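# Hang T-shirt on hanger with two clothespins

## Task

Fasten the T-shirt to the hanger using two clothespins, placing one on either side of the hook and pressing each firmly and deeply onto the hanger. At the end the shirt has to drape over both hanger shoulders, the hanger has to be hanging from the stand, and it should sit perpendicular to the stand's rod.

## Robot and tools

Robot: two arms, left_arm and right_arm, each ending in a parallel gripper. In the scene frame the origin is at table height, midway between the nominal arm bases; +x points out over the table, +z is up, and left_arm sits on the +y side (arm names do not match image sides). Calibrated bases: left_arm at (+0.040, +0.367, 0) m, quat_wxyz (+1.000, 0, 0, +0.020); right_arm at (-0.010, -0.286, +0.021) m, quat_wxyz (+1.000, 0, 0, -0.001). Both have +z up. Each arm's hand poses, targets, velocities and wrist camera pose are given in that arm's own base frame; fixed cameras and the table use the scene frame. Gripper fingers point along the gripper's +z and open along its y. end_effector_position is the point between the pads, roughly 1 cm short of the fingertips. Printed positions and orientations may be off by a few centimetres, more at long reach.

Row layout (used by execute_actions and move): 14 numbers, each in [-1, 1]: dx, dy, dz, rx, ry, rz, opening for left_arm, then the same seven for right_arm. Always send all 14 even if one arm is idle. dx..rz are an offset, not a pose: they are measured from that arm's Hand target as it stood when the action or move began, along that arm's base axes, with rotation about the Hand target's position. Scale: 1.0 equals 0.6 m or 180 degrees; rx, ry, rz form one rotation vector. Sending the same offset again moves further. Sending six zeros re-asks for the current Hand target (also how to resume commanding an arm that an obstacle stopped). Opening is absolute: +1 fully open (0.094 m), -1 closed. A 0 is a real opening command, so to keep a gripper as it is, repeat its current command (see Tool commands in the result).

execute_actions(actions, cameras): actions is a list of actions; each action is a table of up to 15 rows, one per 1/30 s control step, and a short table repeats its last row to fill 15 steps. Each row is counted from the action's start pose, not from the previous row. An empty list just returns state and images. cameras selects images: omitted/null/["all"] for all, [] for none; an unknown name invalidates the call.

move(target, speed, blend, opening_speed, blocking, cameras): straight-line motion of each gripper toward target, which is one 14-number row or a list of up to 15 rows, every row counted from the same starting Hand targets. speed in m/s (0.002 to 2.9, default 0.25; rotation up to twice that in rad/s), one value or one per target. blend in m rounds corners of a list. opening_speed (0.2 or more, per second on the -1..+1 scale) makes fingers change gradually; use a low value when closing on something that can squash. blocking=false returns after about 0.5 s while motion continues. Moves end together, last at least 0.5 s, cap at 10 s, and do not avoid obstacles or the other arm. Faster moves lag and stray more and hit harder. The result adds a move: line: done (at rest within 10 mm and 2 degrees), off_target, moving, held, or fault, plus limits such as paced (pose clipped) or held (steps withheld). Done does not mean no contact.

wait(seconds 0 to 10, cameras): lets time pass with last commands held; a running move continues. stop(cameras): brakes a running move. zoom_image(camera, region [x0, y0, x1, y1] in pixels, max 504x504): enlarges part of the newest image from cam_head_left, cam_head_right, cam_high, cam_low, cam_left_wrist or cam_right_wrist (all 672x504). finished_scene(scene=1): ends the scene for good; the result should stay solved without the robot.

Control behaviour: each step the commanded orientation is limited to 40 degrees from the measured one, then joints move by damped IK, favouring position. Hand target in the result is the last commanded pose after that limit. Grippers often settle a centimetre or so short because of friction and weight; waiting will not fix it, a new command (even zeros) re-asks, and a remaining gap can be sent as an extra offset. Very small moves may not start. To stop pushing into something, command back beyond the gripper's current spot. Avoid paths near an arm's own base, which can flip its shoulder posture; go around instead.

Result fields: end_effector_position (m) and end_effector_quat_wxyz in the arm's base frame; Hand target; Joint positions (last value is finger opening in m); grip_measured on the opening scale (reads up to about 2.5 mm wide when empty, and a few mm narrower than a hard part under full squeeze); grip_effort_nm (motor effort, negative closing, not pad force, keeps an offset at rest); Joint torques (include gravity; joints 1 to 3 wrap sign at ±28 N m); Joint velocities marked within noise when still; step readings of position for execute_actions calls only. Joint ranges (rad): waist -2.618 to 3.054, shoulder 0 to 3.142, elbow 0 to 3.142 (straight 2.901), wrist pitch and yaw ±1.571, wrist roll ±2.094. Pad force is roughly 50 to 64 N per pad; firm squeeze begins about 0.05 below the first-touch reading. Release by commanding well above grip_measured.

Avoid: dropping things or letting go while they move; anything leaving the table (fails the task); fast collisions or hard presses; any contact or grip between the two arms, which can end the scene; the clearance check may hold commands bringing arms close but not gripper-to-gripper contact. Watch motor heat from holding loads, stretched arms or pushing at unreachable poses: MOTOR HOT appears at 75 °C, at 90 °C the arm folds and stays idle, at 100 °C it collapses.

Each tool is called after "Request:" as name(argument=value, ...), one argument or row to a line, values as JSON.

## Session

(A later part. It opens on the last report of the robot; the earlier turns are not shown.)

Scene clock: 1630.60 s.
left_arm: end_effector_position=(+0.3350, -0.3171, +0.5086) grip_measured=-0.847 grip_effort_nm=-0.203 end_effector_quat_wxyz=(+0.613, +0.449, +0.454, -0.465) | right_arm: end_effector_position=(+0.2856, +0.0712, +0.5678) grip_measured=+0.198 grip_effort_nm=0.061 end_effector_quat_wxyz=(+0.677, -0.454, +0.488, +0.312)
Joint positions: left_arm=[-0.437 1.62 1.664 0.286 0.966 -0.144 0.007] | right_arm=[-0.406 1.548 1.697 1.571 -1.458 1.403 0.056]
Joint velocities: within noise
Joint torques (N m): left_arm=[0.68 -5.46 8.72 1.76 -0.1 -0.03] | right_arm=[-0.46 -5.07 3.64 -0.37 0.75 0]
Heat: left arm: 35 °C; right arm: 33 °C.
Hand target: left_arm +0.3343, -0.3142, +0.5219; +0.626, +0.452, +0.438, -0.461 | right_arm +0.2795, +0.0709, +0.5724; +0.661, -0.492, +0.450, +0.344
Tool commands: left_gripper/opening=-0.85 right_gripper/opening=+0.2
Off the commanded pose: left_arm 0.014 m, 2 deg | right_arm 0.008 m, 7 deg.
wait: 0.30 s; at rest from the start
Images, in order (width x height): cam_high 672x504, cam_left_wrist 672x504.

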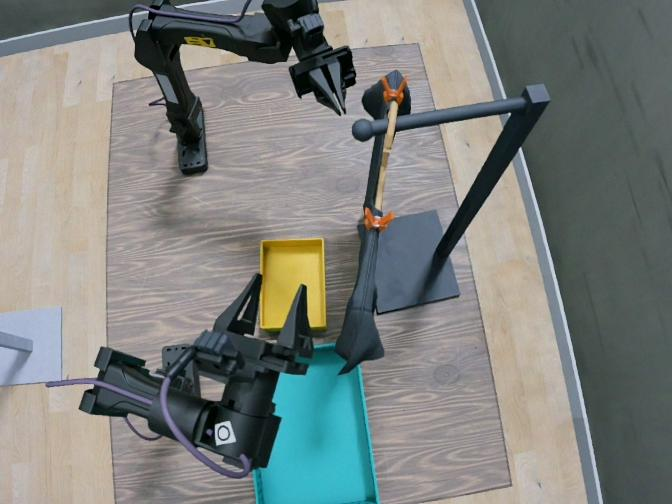

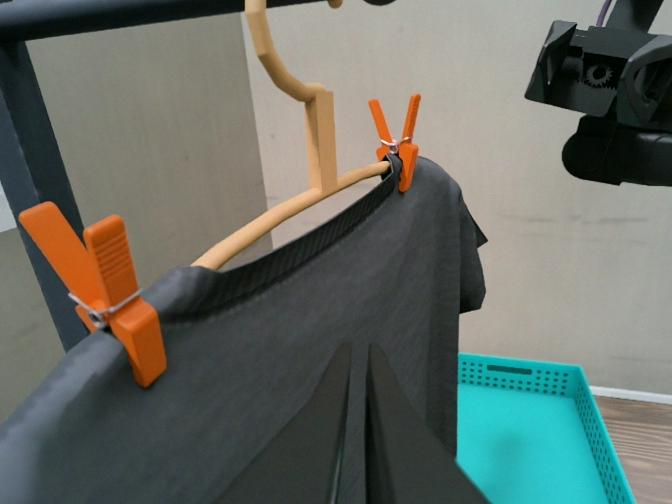

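Request:
wait(
  seconds=1.5,
  cameras=["cam_high"],
)

Request:
zoom_image(
  camera="cam_high",
  region=[280, 40, 480, 240],
)

Scene clock: 1636.17 s.
left_arm: end_effector_position=(+0.3349, -0.3171, +0.5086) grip_measured=-0.847 grip_effort_nm=-0.203 end_effector_quat_wxyz=(+0.613, +0.449, +0.454, -0.465) | right_arm: end_effector_position=(+0.2856, +0.0712, +0.5678) grip_measured=+0.198 grip_effort_nm=0.042 end_effector_quat_wxyz=(+0.677, -0.454, +0.488, +0.312)
Joint positions: left_arm=[-0.437 1.62 1.664 0.286 0.967 -0.144 0.007] | right_arm=[-0.406 1.548 1.697 1.571 -1.458 1.403 0.056]
Joint velocities: within noise
Joint torques (N m): left_arm=[0.5 -5.39 8.7 1.74 -0.13 -0.05] | right_arm=[-0.57 -5.04 3.64 -0.35 0.76 -0.04]
Heat: left arm: 35 °C; right arm: 32 °C.
Hand target: left_arm +0.3342, -0.3142, +0.5219; +0.625, +0.452, +0.438, -0.461 | right_arm +0.2795, +0.0709, +0.5724; +0.661, -0.492, +0.450, +0.344
Tool commands: left_gripper/opening=-0.85 right_gripper/opening=+0.2
Off the commanded pose: left_arm 0.014 m, 2 deg | right_arm 0.008 m, 7 deg.
wait: 1.50 s; at rest from the start
Images, in order (width x height): cam_high 672x504.

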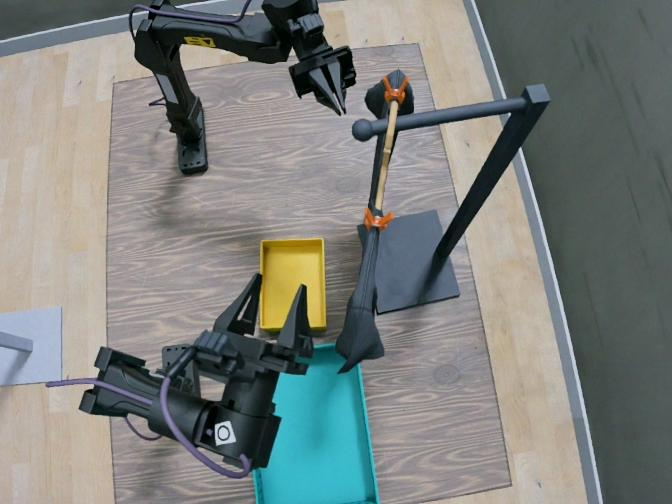

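Scaled by 2.520 from the camera's 672x504 image, which has a finer 960x720 frame.

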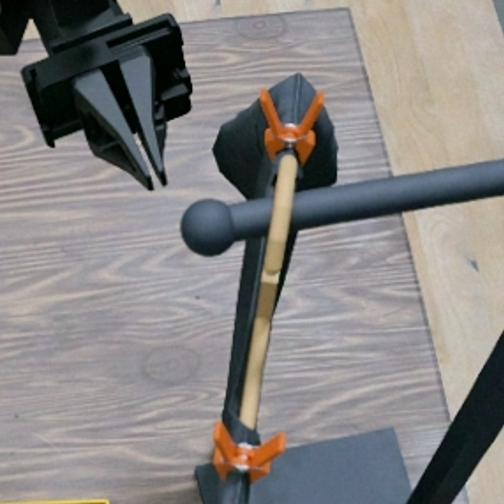

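Request:
move(
  target=[
    [0,0,0,0,0,0,-0.85, 0.0008,0.05,-0.033,0.0402,0.1125,-0.2407,-0.9],
    [0,0,0,0,0,0,-0.85, 0.095,0.118,-0.087,0.0402,0.1125,-0.2407,-0.9],
  ],
  speed=0.15,
  blend=0.02,
  cameras=["cam_high","cam_left_wrist","cam_right_wrist","cam_head_left"],
)

Request:
zoom_image(
  camera="cam_high",
  region=[280, 40, 480, 240],
)

Scene clock: 1688.80 s.
left_arm: end_effector_position=(+0.3349, -0.3171, +0.5086) grip_measured=-0.847 grip_effort_nm=-0.198 end_effector_quat_wxyz=(+0.613, +0.449, +0.454, -0.465) | right_arm: end_effector_position=(+0.3376, +0.1408, +0.5186) grip_measured=-0.898 grip_effort_nm=-0.129 end_effector_quat_wxyz=(+0.679, -0.183, +0.687, +0.185)
Joint positions: left_arm=[-0.437 1.62 1.664 0.286 0.967 -0.145 0.007] | right_arm=[0.267 1.194 1.626 -0.442 -0.258 0.002 0.005]
Joint velocities: within noise
Joint torques (N m): left_arm=[0.76 -5.37 8.65 1.77 -0.1 -0.04] | right_arm=[0.42 -2.51 5.08 2.06 0.08 -0.01]
Heat: left arm: 36 °C; right arm: 31 °C.
Hand target: left_arm +0.3343, -0.3142, +0.5218; +0.625, +0.452, +0.438, -0.461 | right_arm +0.3365, +0.1418, +0.5202; +0.682, -0.184, +0.683, +0.184
Off the commanded pose: left_arm 0.014 m, 2 deg | right_arm 0.002 m, 1 deg.
move: off_target (left_arm)
Images, in order (width x height): cam_head_left 672x504, cam_high 672x504, cam_left_wrist 672x504, cam_right_wrist 672x504.

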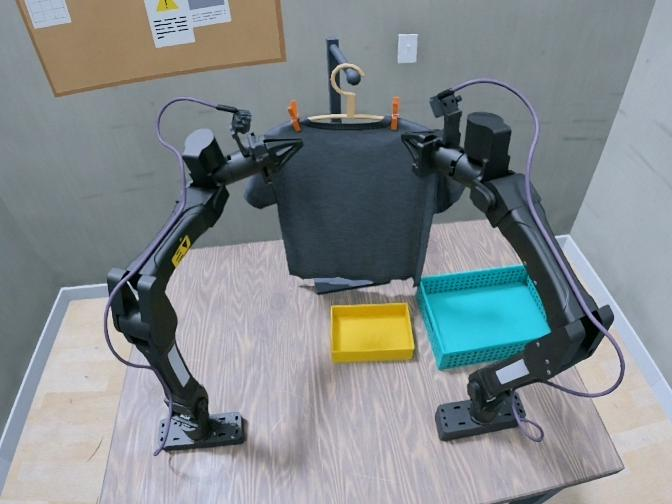

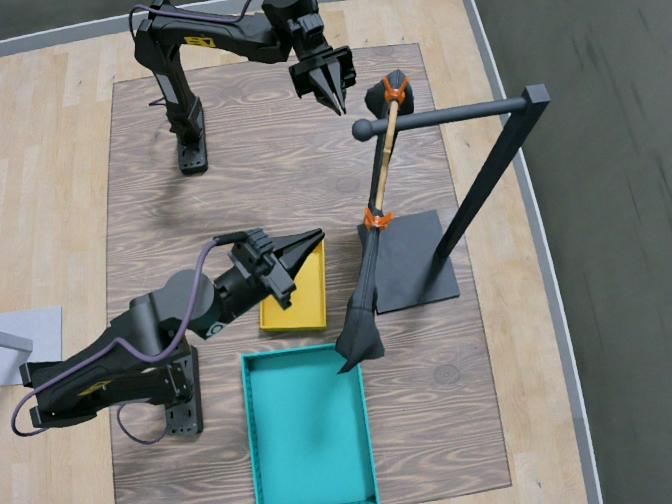

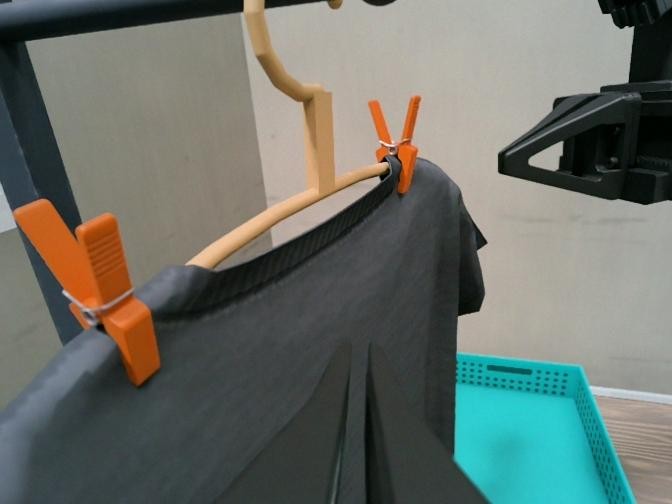

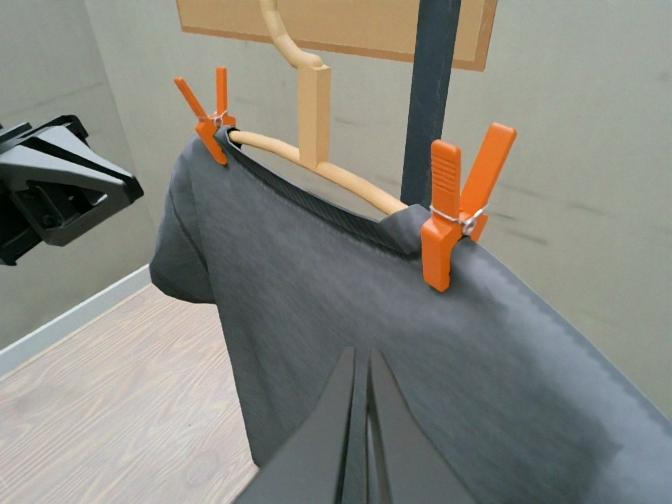

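Scaled by 2.520 from the camera's 672x504 image, which has a finer 960x720 frame.

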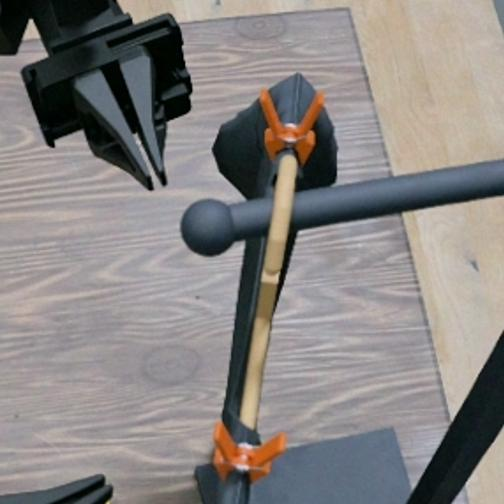

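Request:
move(
  target=[0,0,0,0,0,0,-0.85, 0.0583,0.005,0,0,0,0,-0.9],
  speed=0.05,
  cameras=["cam_high","cam_right_wrist"],
)

Request:
zoom_image(
  camera="cam_high",
  region=[280, 40, 480, 240],
)

Scene clock: 1701.73 s.
left_arm: end_effector_position=(+0.3349, -0.3171, +0.5087) grip_measured=-0.847 grip_effort_nm=-0.198 end_effector_quat_wxyz=(+0.613, +0.449, +0.454, -0.465) | right_arm: end_effector_position=(+0.3712, +0.1464, +0.5077) grip_measured=-0.898 grip_effort_nm=-0.120 end_effector_quat_wxyz=(+0.671, -0.183, +0.694, +0.185)
Joint positions: left_arm=[-0.437 1.62 1.664 0.287 0.967 -0.145 0.007] | right_arm=[0.251 1.289 1.652 -0.394 -0.275 0.002 0.005]
Joint velocities: within noise
Joint torques (N m): left_arm=[0.55 -5.44 8.59 1.73 -0.12 -0.1] | right_arm=[-0.5 -2.65 7.86 2.04 -0.07 -0.01]
Heat: left arm: 36 °C; right arm: 31 °C.
Hand target: left_arm +0.3343, -0.3142, +0.5219; +0.625, +0.452, +0.438, -0.461 | right_arm +0.3714, +0.1447, +0.5202; +0.682, -0.184, +0.683, +0.184
Off the commanded pose: left_arm 0.013 m, 2 deg | right_arm 0.013 m, 2 deg.
move: off_target (left_arm, right_arm)
Images, in order (width x height): cam_high 672x504, cam_right_wrist 672x504.

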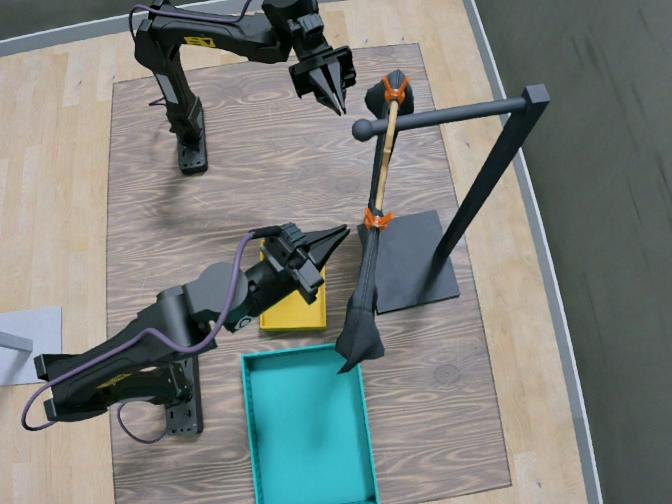

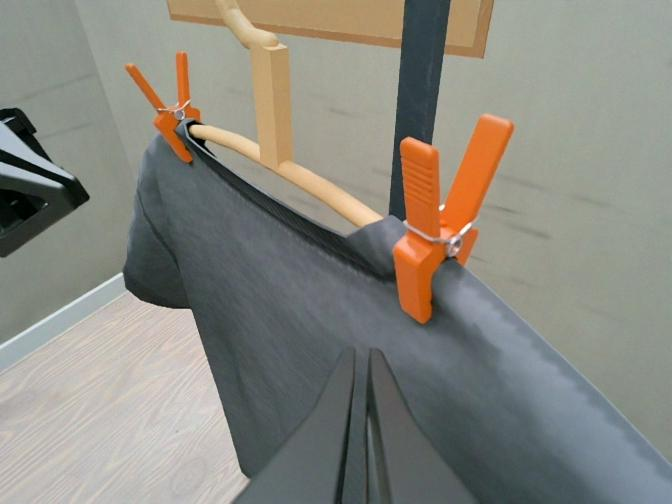

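Scaled by 2.520 from the camera's 672x504 image, which has a finer 960x720 frame.

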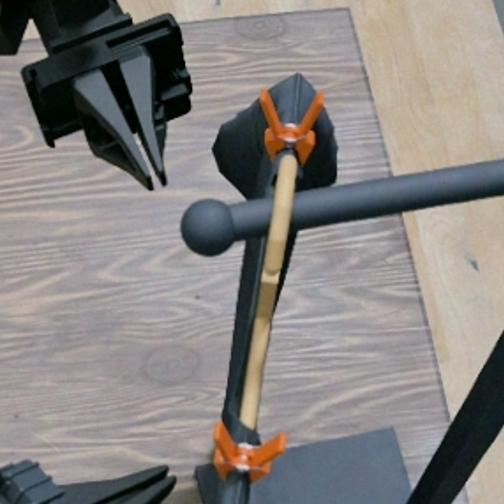

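Request:
move(
  target=[0,0,0,0,0,0,-0.85, 0.0567,0.0,0.02,0,0,0,-0.9],
  speed=0.015,
  cameras=["cam_high","cam_right_wrist"],
)

Request:
zoom_image(
  camera="cam_high",
  region=[280, 40, 480, 240],
)

Scene clock: 1709.77 s.
left_arm: end_effector_position=(+0.3348, -0.3171, +0.5088) grip_measured=-0.847 grip_effort_nm=-0.193 end_effector_quat_wxyz=(+0.613, +0.449, +0.454, -0.465) | right_arm: end_effector_position=(+0.4044, +0.1466, +0.5256) grip_measured=-0.898 grip_effort_nm=-0.129 end_effector_quat_wxyz=(+0.679, -0.183, +0.687, +0.185)
Joint positions: left_arm=[-0.437 1.62 1.664 0.287 0.967 -0.145 0.007] | right_arm=[0.22 1.427 1.815 -0.398 -0.307 0.002 0.005]
Joint velocities: within noise
Joint torques (N m): left_arm=[0.58 -5.56 8.54 1.7 -0.11 -0.05] | right_arm=[-0.61 -3.49 7.77 1.83 -0.07 -0.02]
Heat: left arm: 36 °C; right arm: 33 °C.
Hand target: left_arm +0.3342, -0.3142, +0.5219; +0.625, +0.452, +0.438, -0.461 | right_arm +0.4054, +0.1448, +0.5322; +0.682, -0.184, +0.683, +0.184
Off the commanded pose: left_arm 0.013 m, 2 deg | right_arm 0.007 m, 1 deg.
move: off_target (left_arm)
Images, in order (width x height): cam_high 672x504, cam_right_wrist 672x504.

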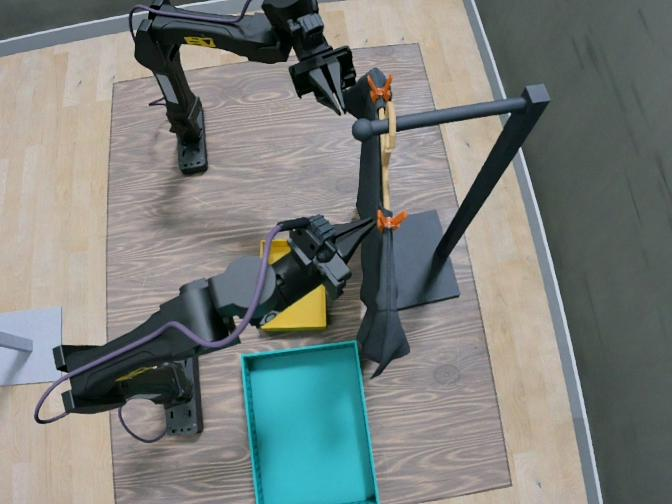

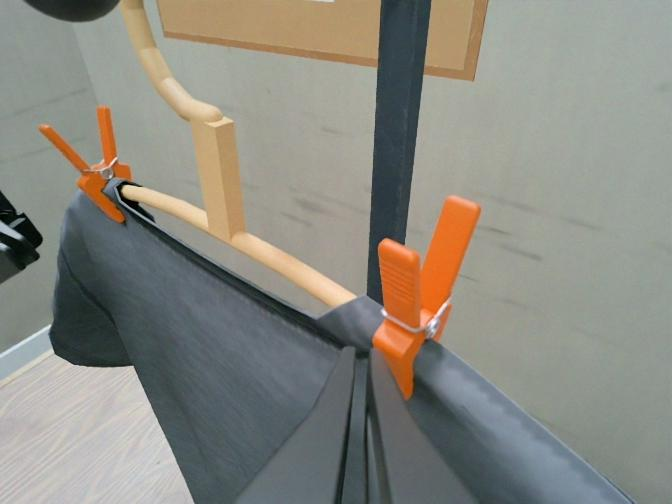

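Scaled by 2.520 from the camera's 672x504 image, which has a finer 960x720 frame.

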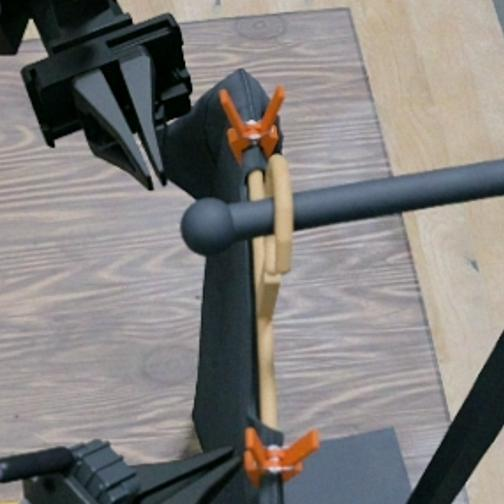

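Request:
move(
  target=[0,0,0,0,0,0,-0.85, 0.022,0.0,0.0,0,0,0,-0.9],
  speed=0.01,
  cameras=["cam_high","cam_right_wrist"],
)

Request:
zoom_image(
  camera="cam_high",
  region=[280, 40, 480, 240],
)

Scene clock: 1726.20 s.
left_arm: end_effector_position=(+0.3348, -0.3171, +0.5088) grip_measured=-0.847 grip_effort_nm=-0.193 end_effector_quat_wxyz=(+0.613, +0.449, +0.454, -0.465) | right_arm: end_effector_position=(+0.4171, +0.1466, +0.5242) grip_measured=-0.898 grip_effort_nm=-0.125 end_effector_quat_wxyz=(+0.676, -0.183, +0.689, +0.185)
Joint positions: left_arm=[-0.437 1.62 1.664 0.287 0.967 -0.145 0.007] | right_arm=[0.209 1.472 1.854 -0.399 -0.318 0.002 0.005]
Joint velocities: within noise
Joint torques (N m): left_arm=[0.55 -5.52 8.91 1.75 -0.09 -0.03] | right_arm=[-0.58 -3.77 7.84 1.93 -0.08 -0.03]
Heat: left arm: 36 °C; right arm: 33 °C.
Hand target: left_arm +0.3343, -0.3142, +0.5218; +0.625, +0.452, +0.438, -0.461 | right_arm +0.4186, +0.1447, +0.5322; +0.682, -0.184, +0.683, +0.184
Off the commanded pose: left_arm 0.013 m, 2 deg | right_arm 0.008 m, 1 deg.
move: off_target (left_arm)
Images, in order (width x height): cam_high 672x504, cam_right_wrist 672x504.

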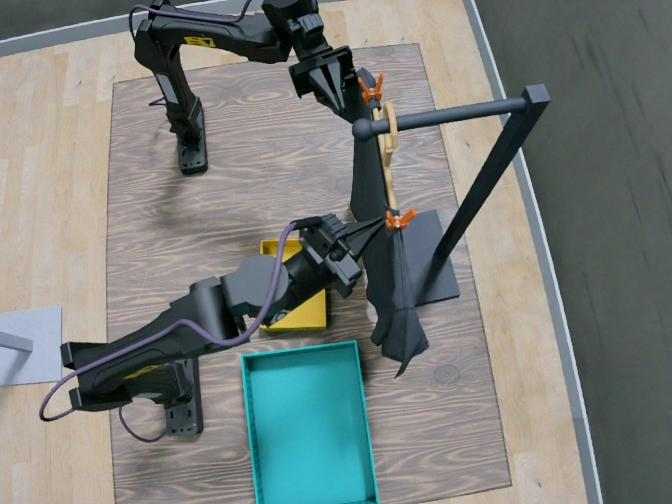

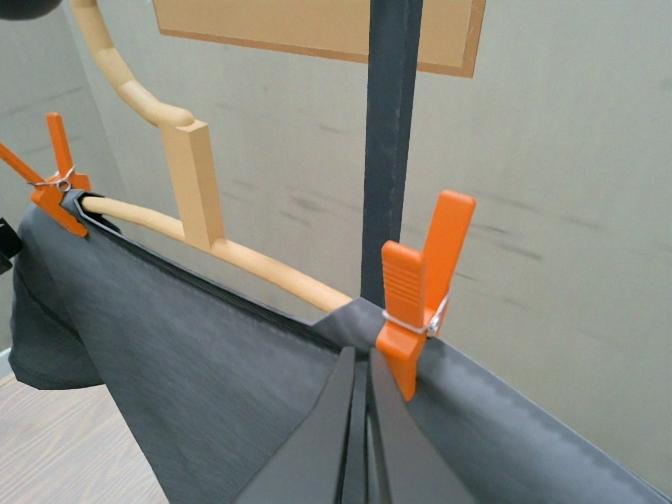

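Scaled by 2.520 from the camera's 672x504 image, which has a finer 960x720 frame.

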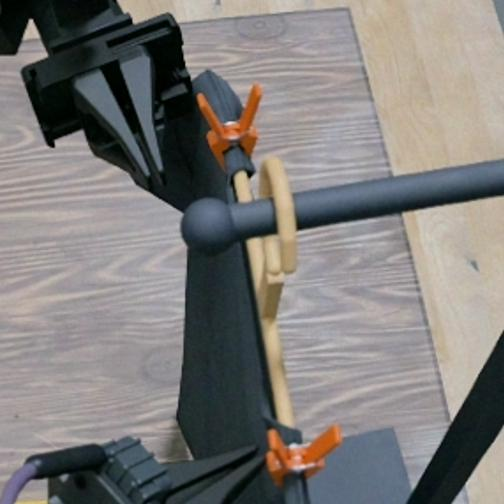

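Request:
move(
  target=[-0.07,0,0.0,0,0,0,-0.85, -0.07,0.0,0.0,0,0,0,-0.9],
  speed=0.04,
  cameras=["cam_high","cam_left_wrist","cam_right_wrist"],
)

Request:
zoom_image(
  camera="cam_high",
  region=[280, 40, 480, 240],
)

Scene clock: 1733.23 s.
left_arm: end_effector_position=(+0.3012, -0.3175, +0.5139) grip_measured=-0.847 grip_effort_nm=-0.193 end_effector_quat_wxyz=(+0.618, +0.454, +0.442, -0.465) | right_arm: end_effector_position=(+0.3854, +0.1449, +0.5300) grip_measured=-0.898 grip_effort_nm=-0.125 end_effector_quat_wxyz=(+0.681, -0.183, +0.685, +0.184)
Joint positions: left_arm=[-0.48 1.519 1.573 0.285 0.937 -0.122 0.007] | right_arm=[0.232 1.371 1.788 -0.423 -0.294 0.002 0.005]
Joint velocities: within noise
Joint torques (N m): left_arm=[-0.46 -7.51 5.48 1.45 -0.38 0.02] | right_arm=[0.47 -5.63 4.63 1.87 0.08 -0.01]
Heat: left arm: 36 °C; right arm: 34 °C.
Hand target: left_arm +0.2923, -0.3143, +0.5217; +0.625, +0.452, +0.438, -0.461 | right_arm +0.3767, +0.1448, +0.5321; +0.682, -0.184, +0.683, +0.184
Off the commanded pose: left_arm 0.012 m, 1 deg | right_arm 0.009 m, 0 deg.
move: off_target (left_arm)
Images, in order (width x height): cam_high 672x504, cam_left_wrist 672x504, cam_right_wrist 672x504.

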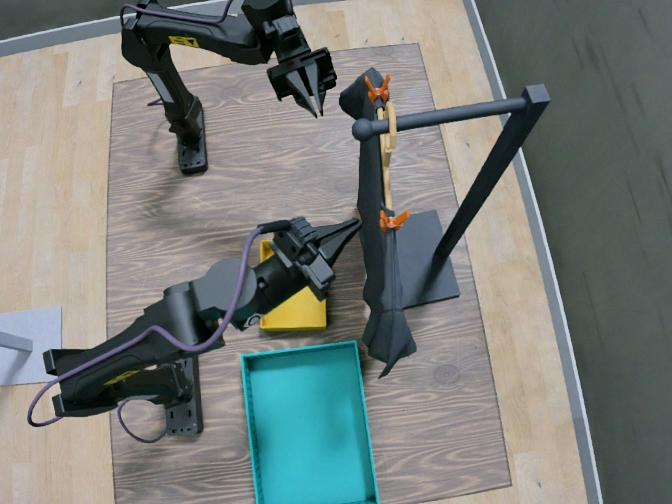

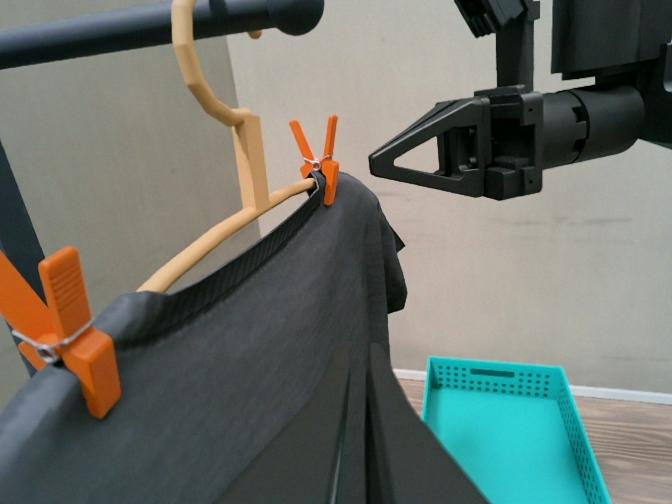

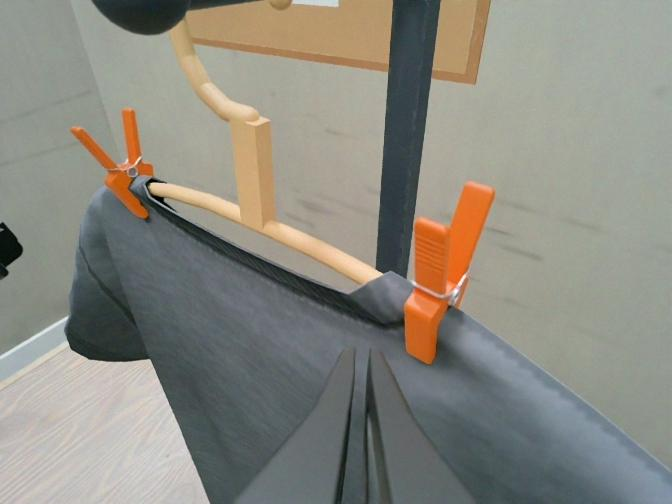

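Scaled by 2.520 from the camera's 672x504 image, which has a finer 960x720 frame.

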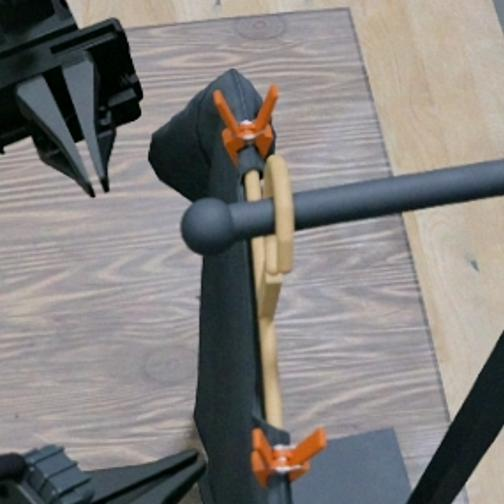

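Request:
wait(
  seconds=1.0,
  cameras=["cam_high"],
)

Request:
zoom_image(
  camera="cam_high",
  region=[280, 40, 480, 240],
)

Scene clock: 1737.10 s.
left_arm: end_effector_position=(+0.3015, -0.3175, +0.5137) grip_measured=-0.847 grip_effort_nm=-0.203 end_effector_quat_wxyz=(+0.619, +0.454, +0.442, -0.465) | right_arm: end_effector_position=(+0.3854, +0.1448, +0.5299) grip_measured=-0.898 grip_effort_nm=-0.120 end_effector_quat_wxyz=(+0.681, -0.182, +0.685, +0.184)
Joint positions: left_arm=[-0.48 1.519 1.573 0.284 0.936 -0.121 0.007] | right_arm=[0.232 1.371 1.788 -0.423 -0.293 0.002 0.005]
Joint velocities: within noise
Joint torques (N m): left_arm=[-0.8 -7.53 5.34 1.38 -0.34 0.03] | right_arm=[0.55 -5.46 4.7 1.84 0.06 -0.02]
Heat: left arm: 36 °C; right arm: 33 °C.
Hand target: left_arm +0.2923, -0.3143, +0.5217; +0.625, +0.452, +0.438, -0.461 | right_arm +0.3767, +0.1447, +0.5321; +0.682, -0.184, +0.683, +0.184
Tool commands: left_gripper/opening=-0.85 right_gripper/opening=-0.9
Off the commanded pose: left_arm 0.013 m, 1 deg | right_arm 0.009 m, 0 deg.
wait: 1.00 s; at rest from the start
Images, in order (width x height): cam_high 672x504.

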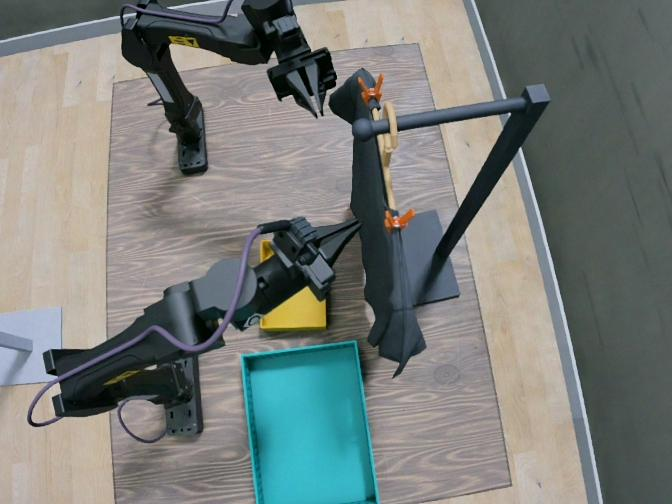

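Scaled by 2.520 from the camera's 672x504 image, which has a finer 960x720 frame.

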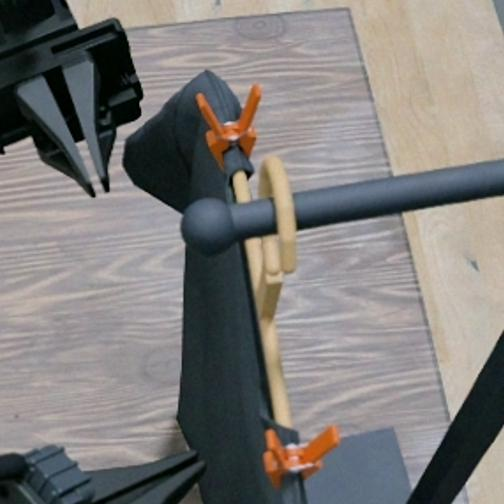

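Request:
wait(
  seconds=1.0,
  cameras=["cam_high"],
)

Request:
zoom_image(
  camera="cam_high",
  region=[280, 40, 480, 240],
)

Request:
wait(
  seconds=1.0,
  cameras=["cam_high"],
)

Request:
zoom_image(
  camera="cam_high",
  region=[280, 40, 480, 240],
)

Scene clock: 1743.33 s.
left_arm: end_effector_position=(+0.3015, -0.3175, +0.5137) grip_measured=-0.847 grip_effort_nm=-0.203 end_effector_quat_wxyz=(+0.618, +0.454, +0.442, -0.465) | right_arm: end_effector_position=(+0.3854, +0.1448, +0.5298) grip_measured=-0.898 grip_effort_nm=-0.120 end_effector_quat_wxyz=(+0.680, -0.182, +0.685, +0.184)
Joint positions: left_arm=[-0.48 1.519 1.573 0.284 0.936 -0.121 0.007] | right_arm=[0.232 1.371 1.788 -0.423 -0.293 0.002 0.005]
Joint velocities: within noise
Joint torques (N m): left_arm=[-0.54 -7.43 5.53 1.39 -0.26 0.07] | right_arm=[0.53 -5.56 4.7 1.87 0.04 0]
Heat: left arm: 35 °C; right arm: 32 °C.
Hand target: left_arm +0.2923, -0.3143, +0.5217; +0.625, +0.452, +0.438, -0.461 | right_arm +0.3767, +0.1447, +0.5321; +0.682, -0.184, +0.683, +0.184
Tool commands: left_gripper/opening=-0.85 right_gripper/opening=-0.9
Off the commanded pose: left_arm 0.013 m, 1 deg | right_arm 0.009 m, 0 deg.
wait: 1.00 s; at rest from the start
Images, in order (width x height): cam_high 672x504.

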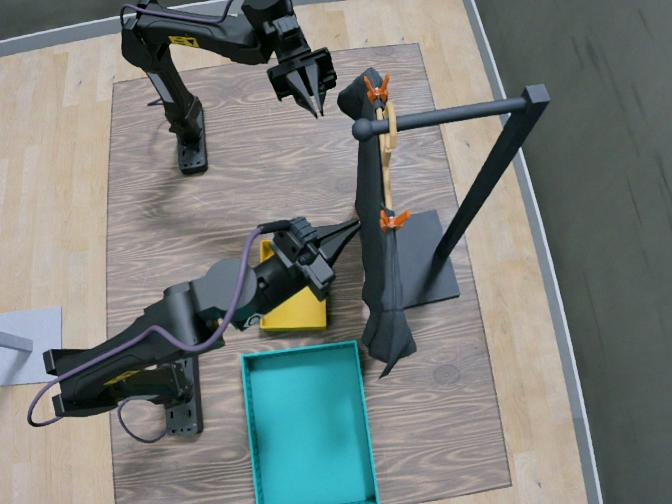

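Scaled by 2.520 from the camera's 672x504 image, which has a finer 960x720 frame.

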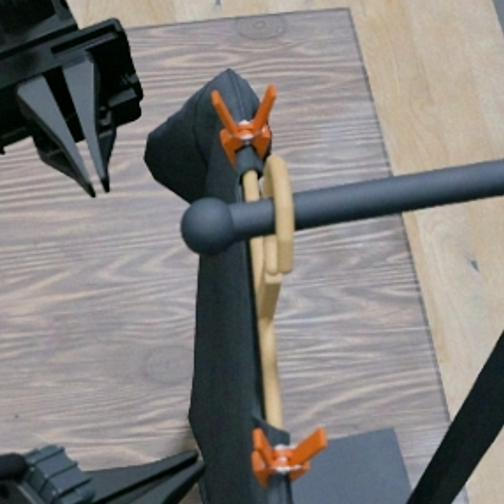

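Scene clock: 1744.33 s.
left_arm: end_effector_position=(+0.3015, -0.3175, +0.5136) grip_measured=-0.847 grip_effort_nm=-0.188 end_effector_quat_wxyz=(+0.618, +0.454, +0.442, -0.465) | right_arm: end_effector_position=(+0.3854, +0.1448, +0.5298) grip_measured=-0.898 grip_effort_nm=-0.129 end_effector_quat_wxyz=(+0.680, -0.182, +0.685, +0.184)
Joint positions: left_arm=[-0.48 1.519 1.573 0.283 0.936 -0.121 0.007] | right_arm=[0.232 1.371 1.788 -0.423 -0.293 0.002 0.005]
Joint velocities: within noise
Joint torques (N m): left_arm=[-0.62 -7.58 5.81 1.49 -0.4 0.05] | right_arm=[0.64 -5.57 4.64 1.85 0.05 -0.01]
Heat: left arm: 35 °C; right arm: 32 °C.
Hand target: left_arm +0.2923, -0.3143, +0.5217; +0.625, +0.452, +0.438, -0.461 | right_arm +0.3767, +0.1447, +0.5321; +0.682, -0.184, +0.683, +0.184
Tool commands: left_gripper/opening=-0.85 right_gripper/opening=-0.9
Off the commanded pose: left_arm 0.013 m, 1 deg | right_arm 0.009 m, 0 deg.
wait: 1.00 s; at rest by 0.17 s
Images, in order (width x height): cam_high 672x504.

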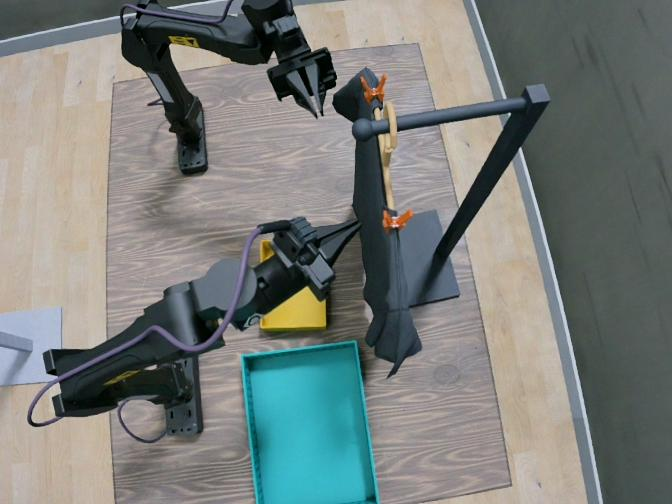

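Scaled by 2.520 from the camera's 672x504 image, which has a finer 960x720 frame.

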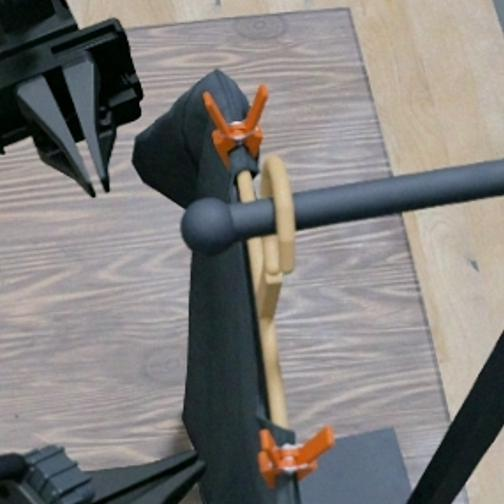

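Request:
move(
  target=[-0.15,0.04,0.03,0,0,0,-0.85, -0.22,-0.02,-0.02,0,0,0,-0.9],
  speed=0.15,
)

Request:
zoom_image(
  camera="cam_high",
  region=[280, 40, 480, 240],
)

Request:
zoom_image(
  camera="cam_head_left",
  region=[220, 40, 480, 200],
)

Request:
zoom_image(
  camera="cam_head_right",
  region=[220, 40, 480, 200],
)

Scene clock: 1755.33 s.
left_arm: end_effector_position=(+0.2047, -0.2912, +0.5395) grip_measured=-0.847 grip_effort_nm=-0.188 end_effector_quat_wxyz=(+0.624, +0.455, +0.435, -0.463) | right_arm: end_effector_position=(+0.2441, +0.1315, +0.5257) grip_measured=-0.898 grip_effort_nm=-0.115 end_effector_quat_wxyz=(+0.688, -0.182, +0.678, +0.185)
Joint positions: left_arm=[-0.578 1.209 1.443 0.083 0.843 -0.071 0.007] | right_arm=[0.428 0.938 1.555 -0.603 -0.097 0.002 0.005]
Joint velocities: within noise
Joint torques (N m): left_arm=[-0.57 -3.63 5.52 1.45 -0.37 0.1] | right_arm=[0.55 0.14 4.14 1.88 0.04 -0.04]
Heat: left arm: 35 °C; right arm: 32 °C.
Hand target: left_arm +0.2022, -0.2903, +0.5398; +0.625, +0.452, +0.438, -0.461 | right_arm +0.2446, +0.1328, +0.5202; +0.682, -0.184, +0.683, +0.184
Off the commanded pose: left_arm 0.003 m, 1 deg | right_arm 0.006 m, 1 deg.
move: done

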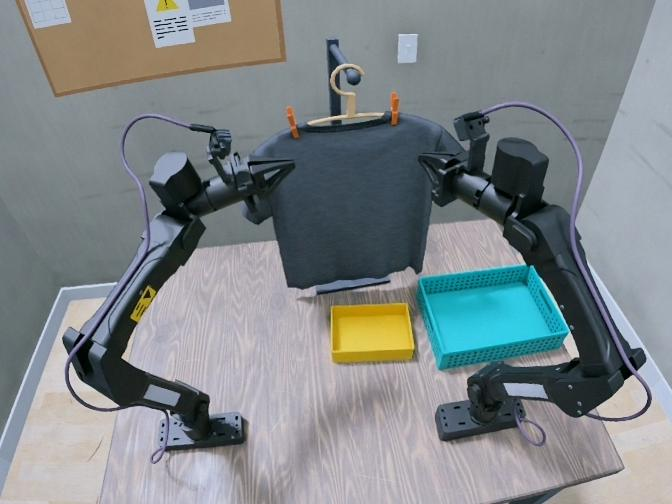

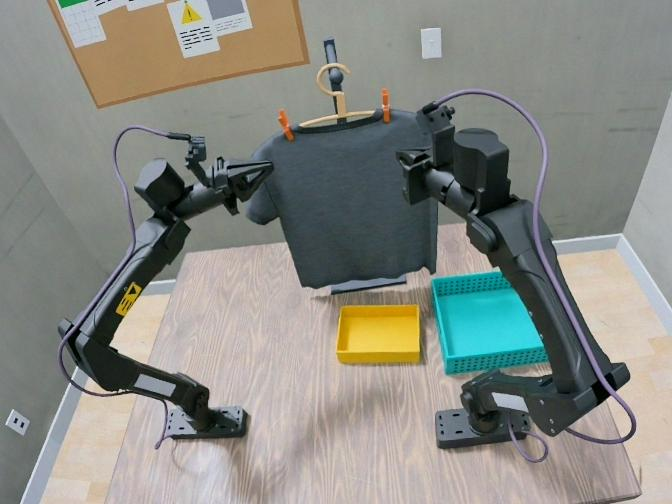

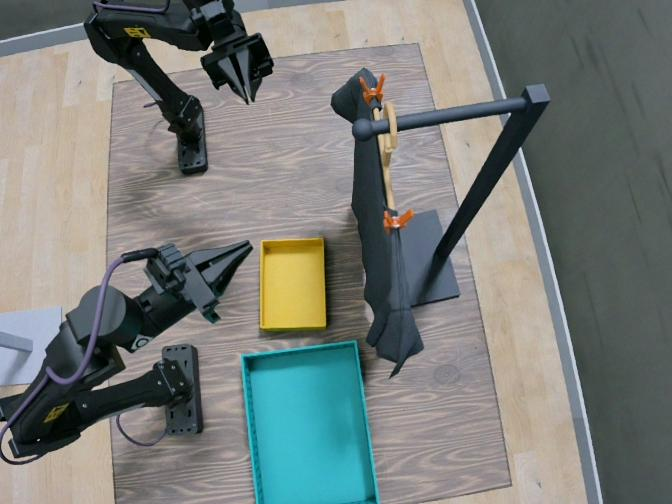

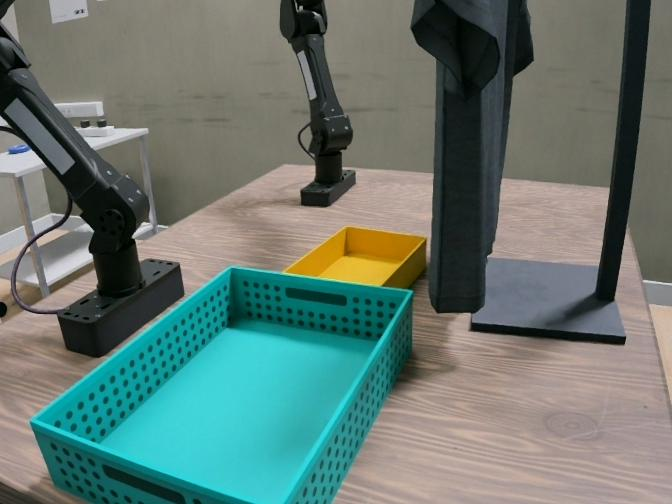

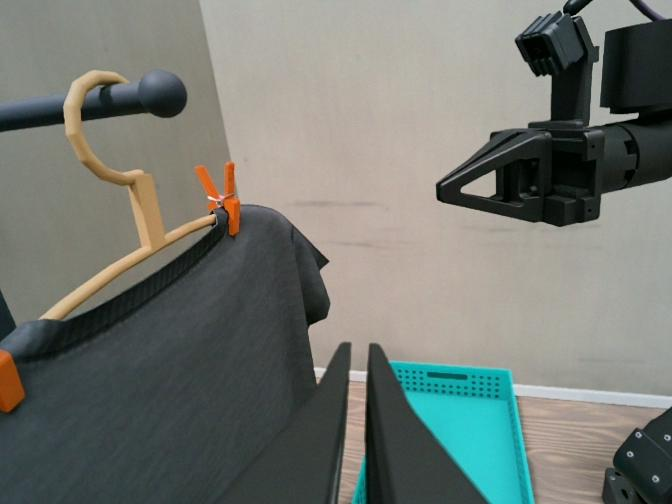

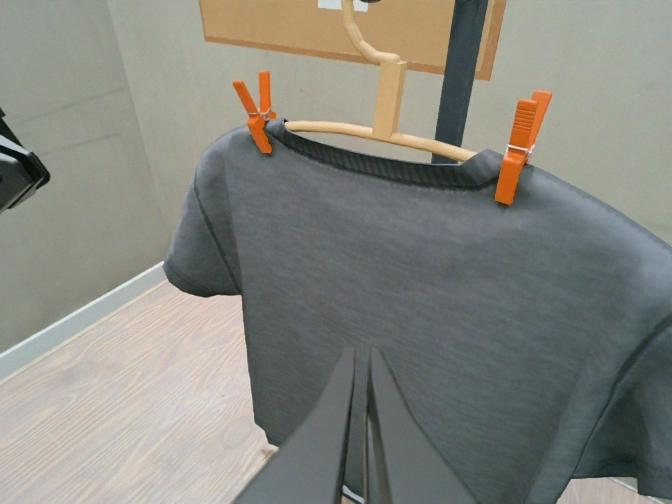

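Scaled by 2.520 from the camera's 672x504 image, which has a finer 960x720 frame.

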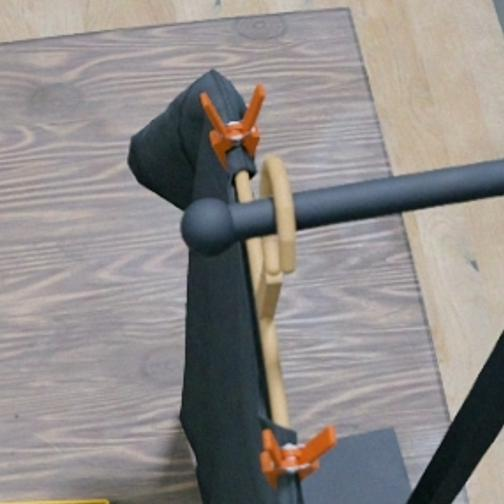

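Scaled by 1.938 from the camera's 672x504 image, which has a finer 960x720 frame.

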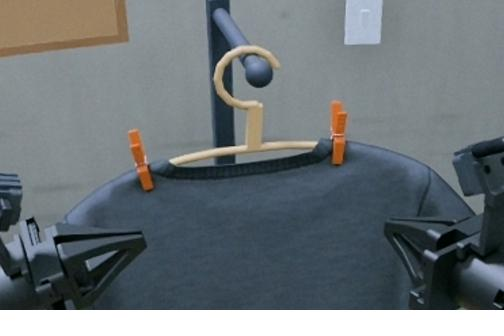

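Scaled by 1.938 from the camera's 672x504 image, which has a finer 960x720 frame.

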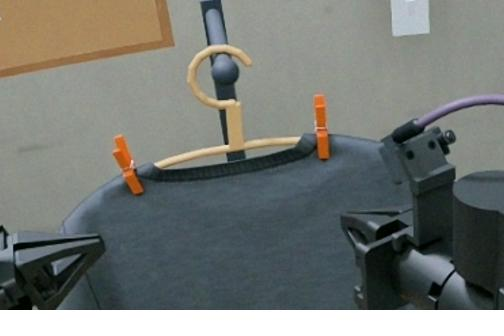

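Request:
zoom_image(
  camera="cam_right_wrist",
  region=[200, 50, 340, 190],
)

Request:
zoom_image(
  camera="cam_right_wrist",
  region=[440, 70, 600, 230],
)

Request:
zoom_image(
  camera="cam_left_wrist",
  region=[170, 140, 290, 260],
)

Request:
zoom_image(
  camera="cam_head_right",
  region=[260, 70, 420, 170],
)

Scaled by 3.600 from the camera's 672x504 image, which has a finer 960x720 frame.

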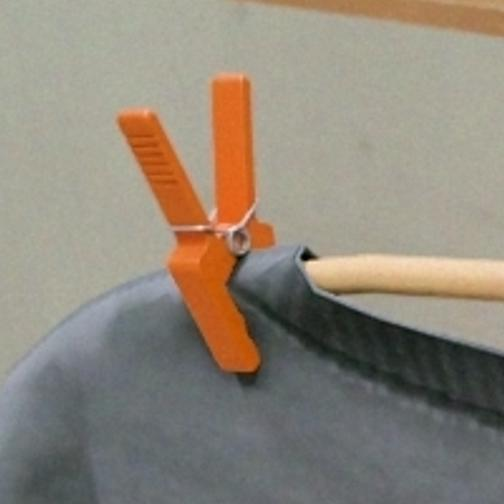

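Scaled by 3.150 from the camera's 672x504 image, which has a finer 960x720 frame.

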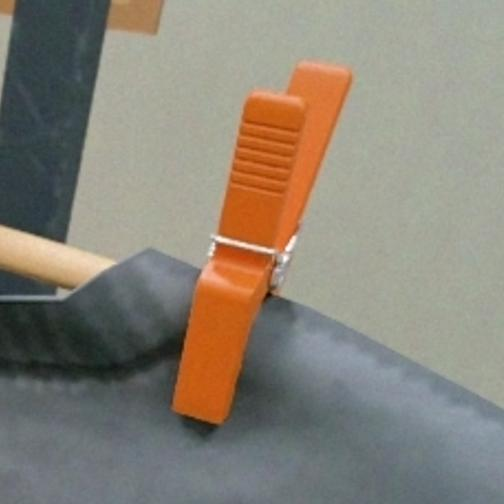

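Scaled by 4.200 from the camera's 672x504 image, which has a finer 960x720 frame.

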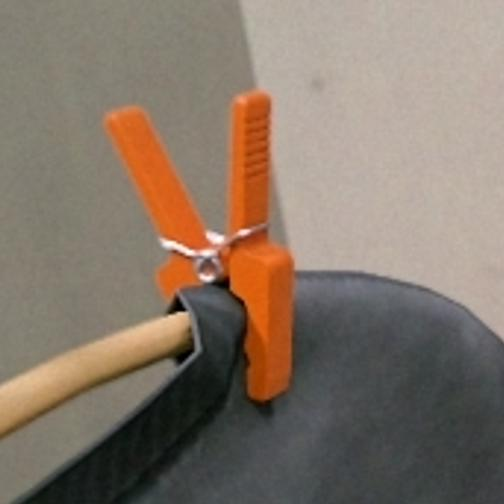

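Scaled by 3.150 from the camera's 672x504 image, which has a finer 960x720 frame.

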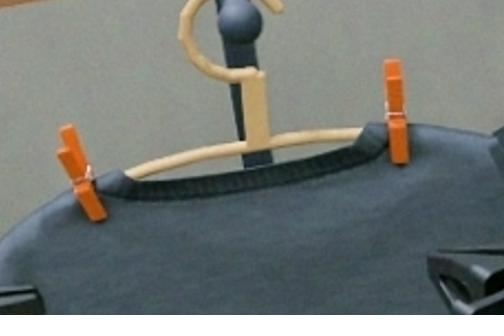

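Request:
wait(
  seconds=1.0,
  cameras=["cam_high"],
)

Request:
zoom_image(
  camera="cam_high",
  region=[280, 40, 480, 240],
)

Scene clock: 1764.60 s.
left_arm: end_effector_position=(+0.2050, -0.2912, +0.5392) grip_measured=-0.847 grip_effort_nm=-0.203 end_effector_quat_wxyz=(+0.623, +0.455, +0.436, -0.463) | right_arm: end_effector_position=(+0.2442, +0.1313, +0.5256) grip_measured=-0.898 grip_effort_nm=-0.125 end_effector_quat_wxyz=(+0.688, -0.182, +0.678, +0.185)
Joint positions: left_arm=[-0.578 1.209 1.443 0.081 0.842 -0.071 0.007] | right_arm=[0.428 0.938 1.555 -0.603 -0.096 0.002 0.005]
Joint velocities: within noise
Joint torques (N m): left_arm=[-0.46 -3.75 5.41 1.5 -0.28 0.02] | right_arm=[0.58 0.14 4.12 1.86 0.04 -0.02]
Heat: left arm: 35 °C; right arm: 32 °C.
Hand target: left_arm +0.2023, -0.2903, +0.5398; +0.625, +0.452, +0.438, -0.461 | right_arm +0.2446, +0.1327, +0.5202; +0.682, -0.184, +0.683, +0.184
Tool commands: left_gripper/opening=-0.85 right_gripper/opening=-0.9
Off the commanded pose: left_arm 0.003 m, 0 deg | right_arm 0.006 m, 1 deg.
wait: 1.00 s; at rest from the start
Images, in order (width x height): cam_high 672x504.

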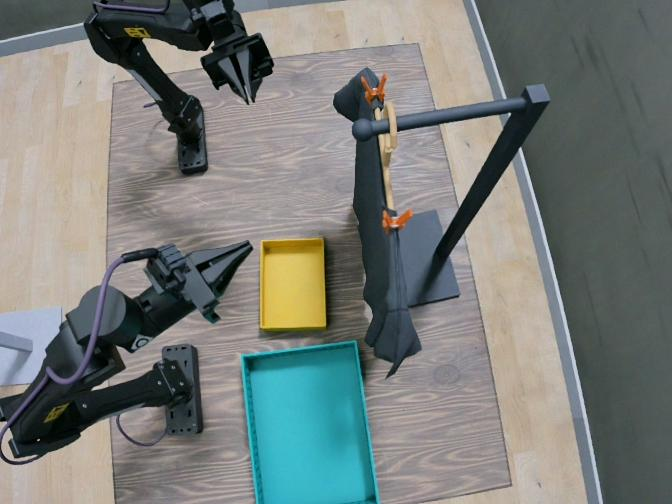

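Scaled by 2.520 from the camera's 672x504 image, which has a finer 960x720 frame.

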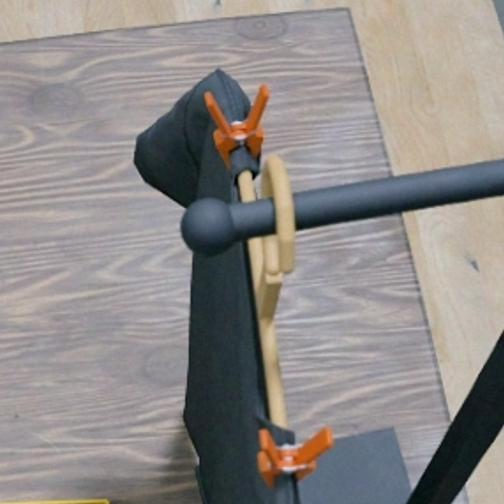

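Request:
finished_scene(
  scene=1,
)

The scene is finished: the task was done.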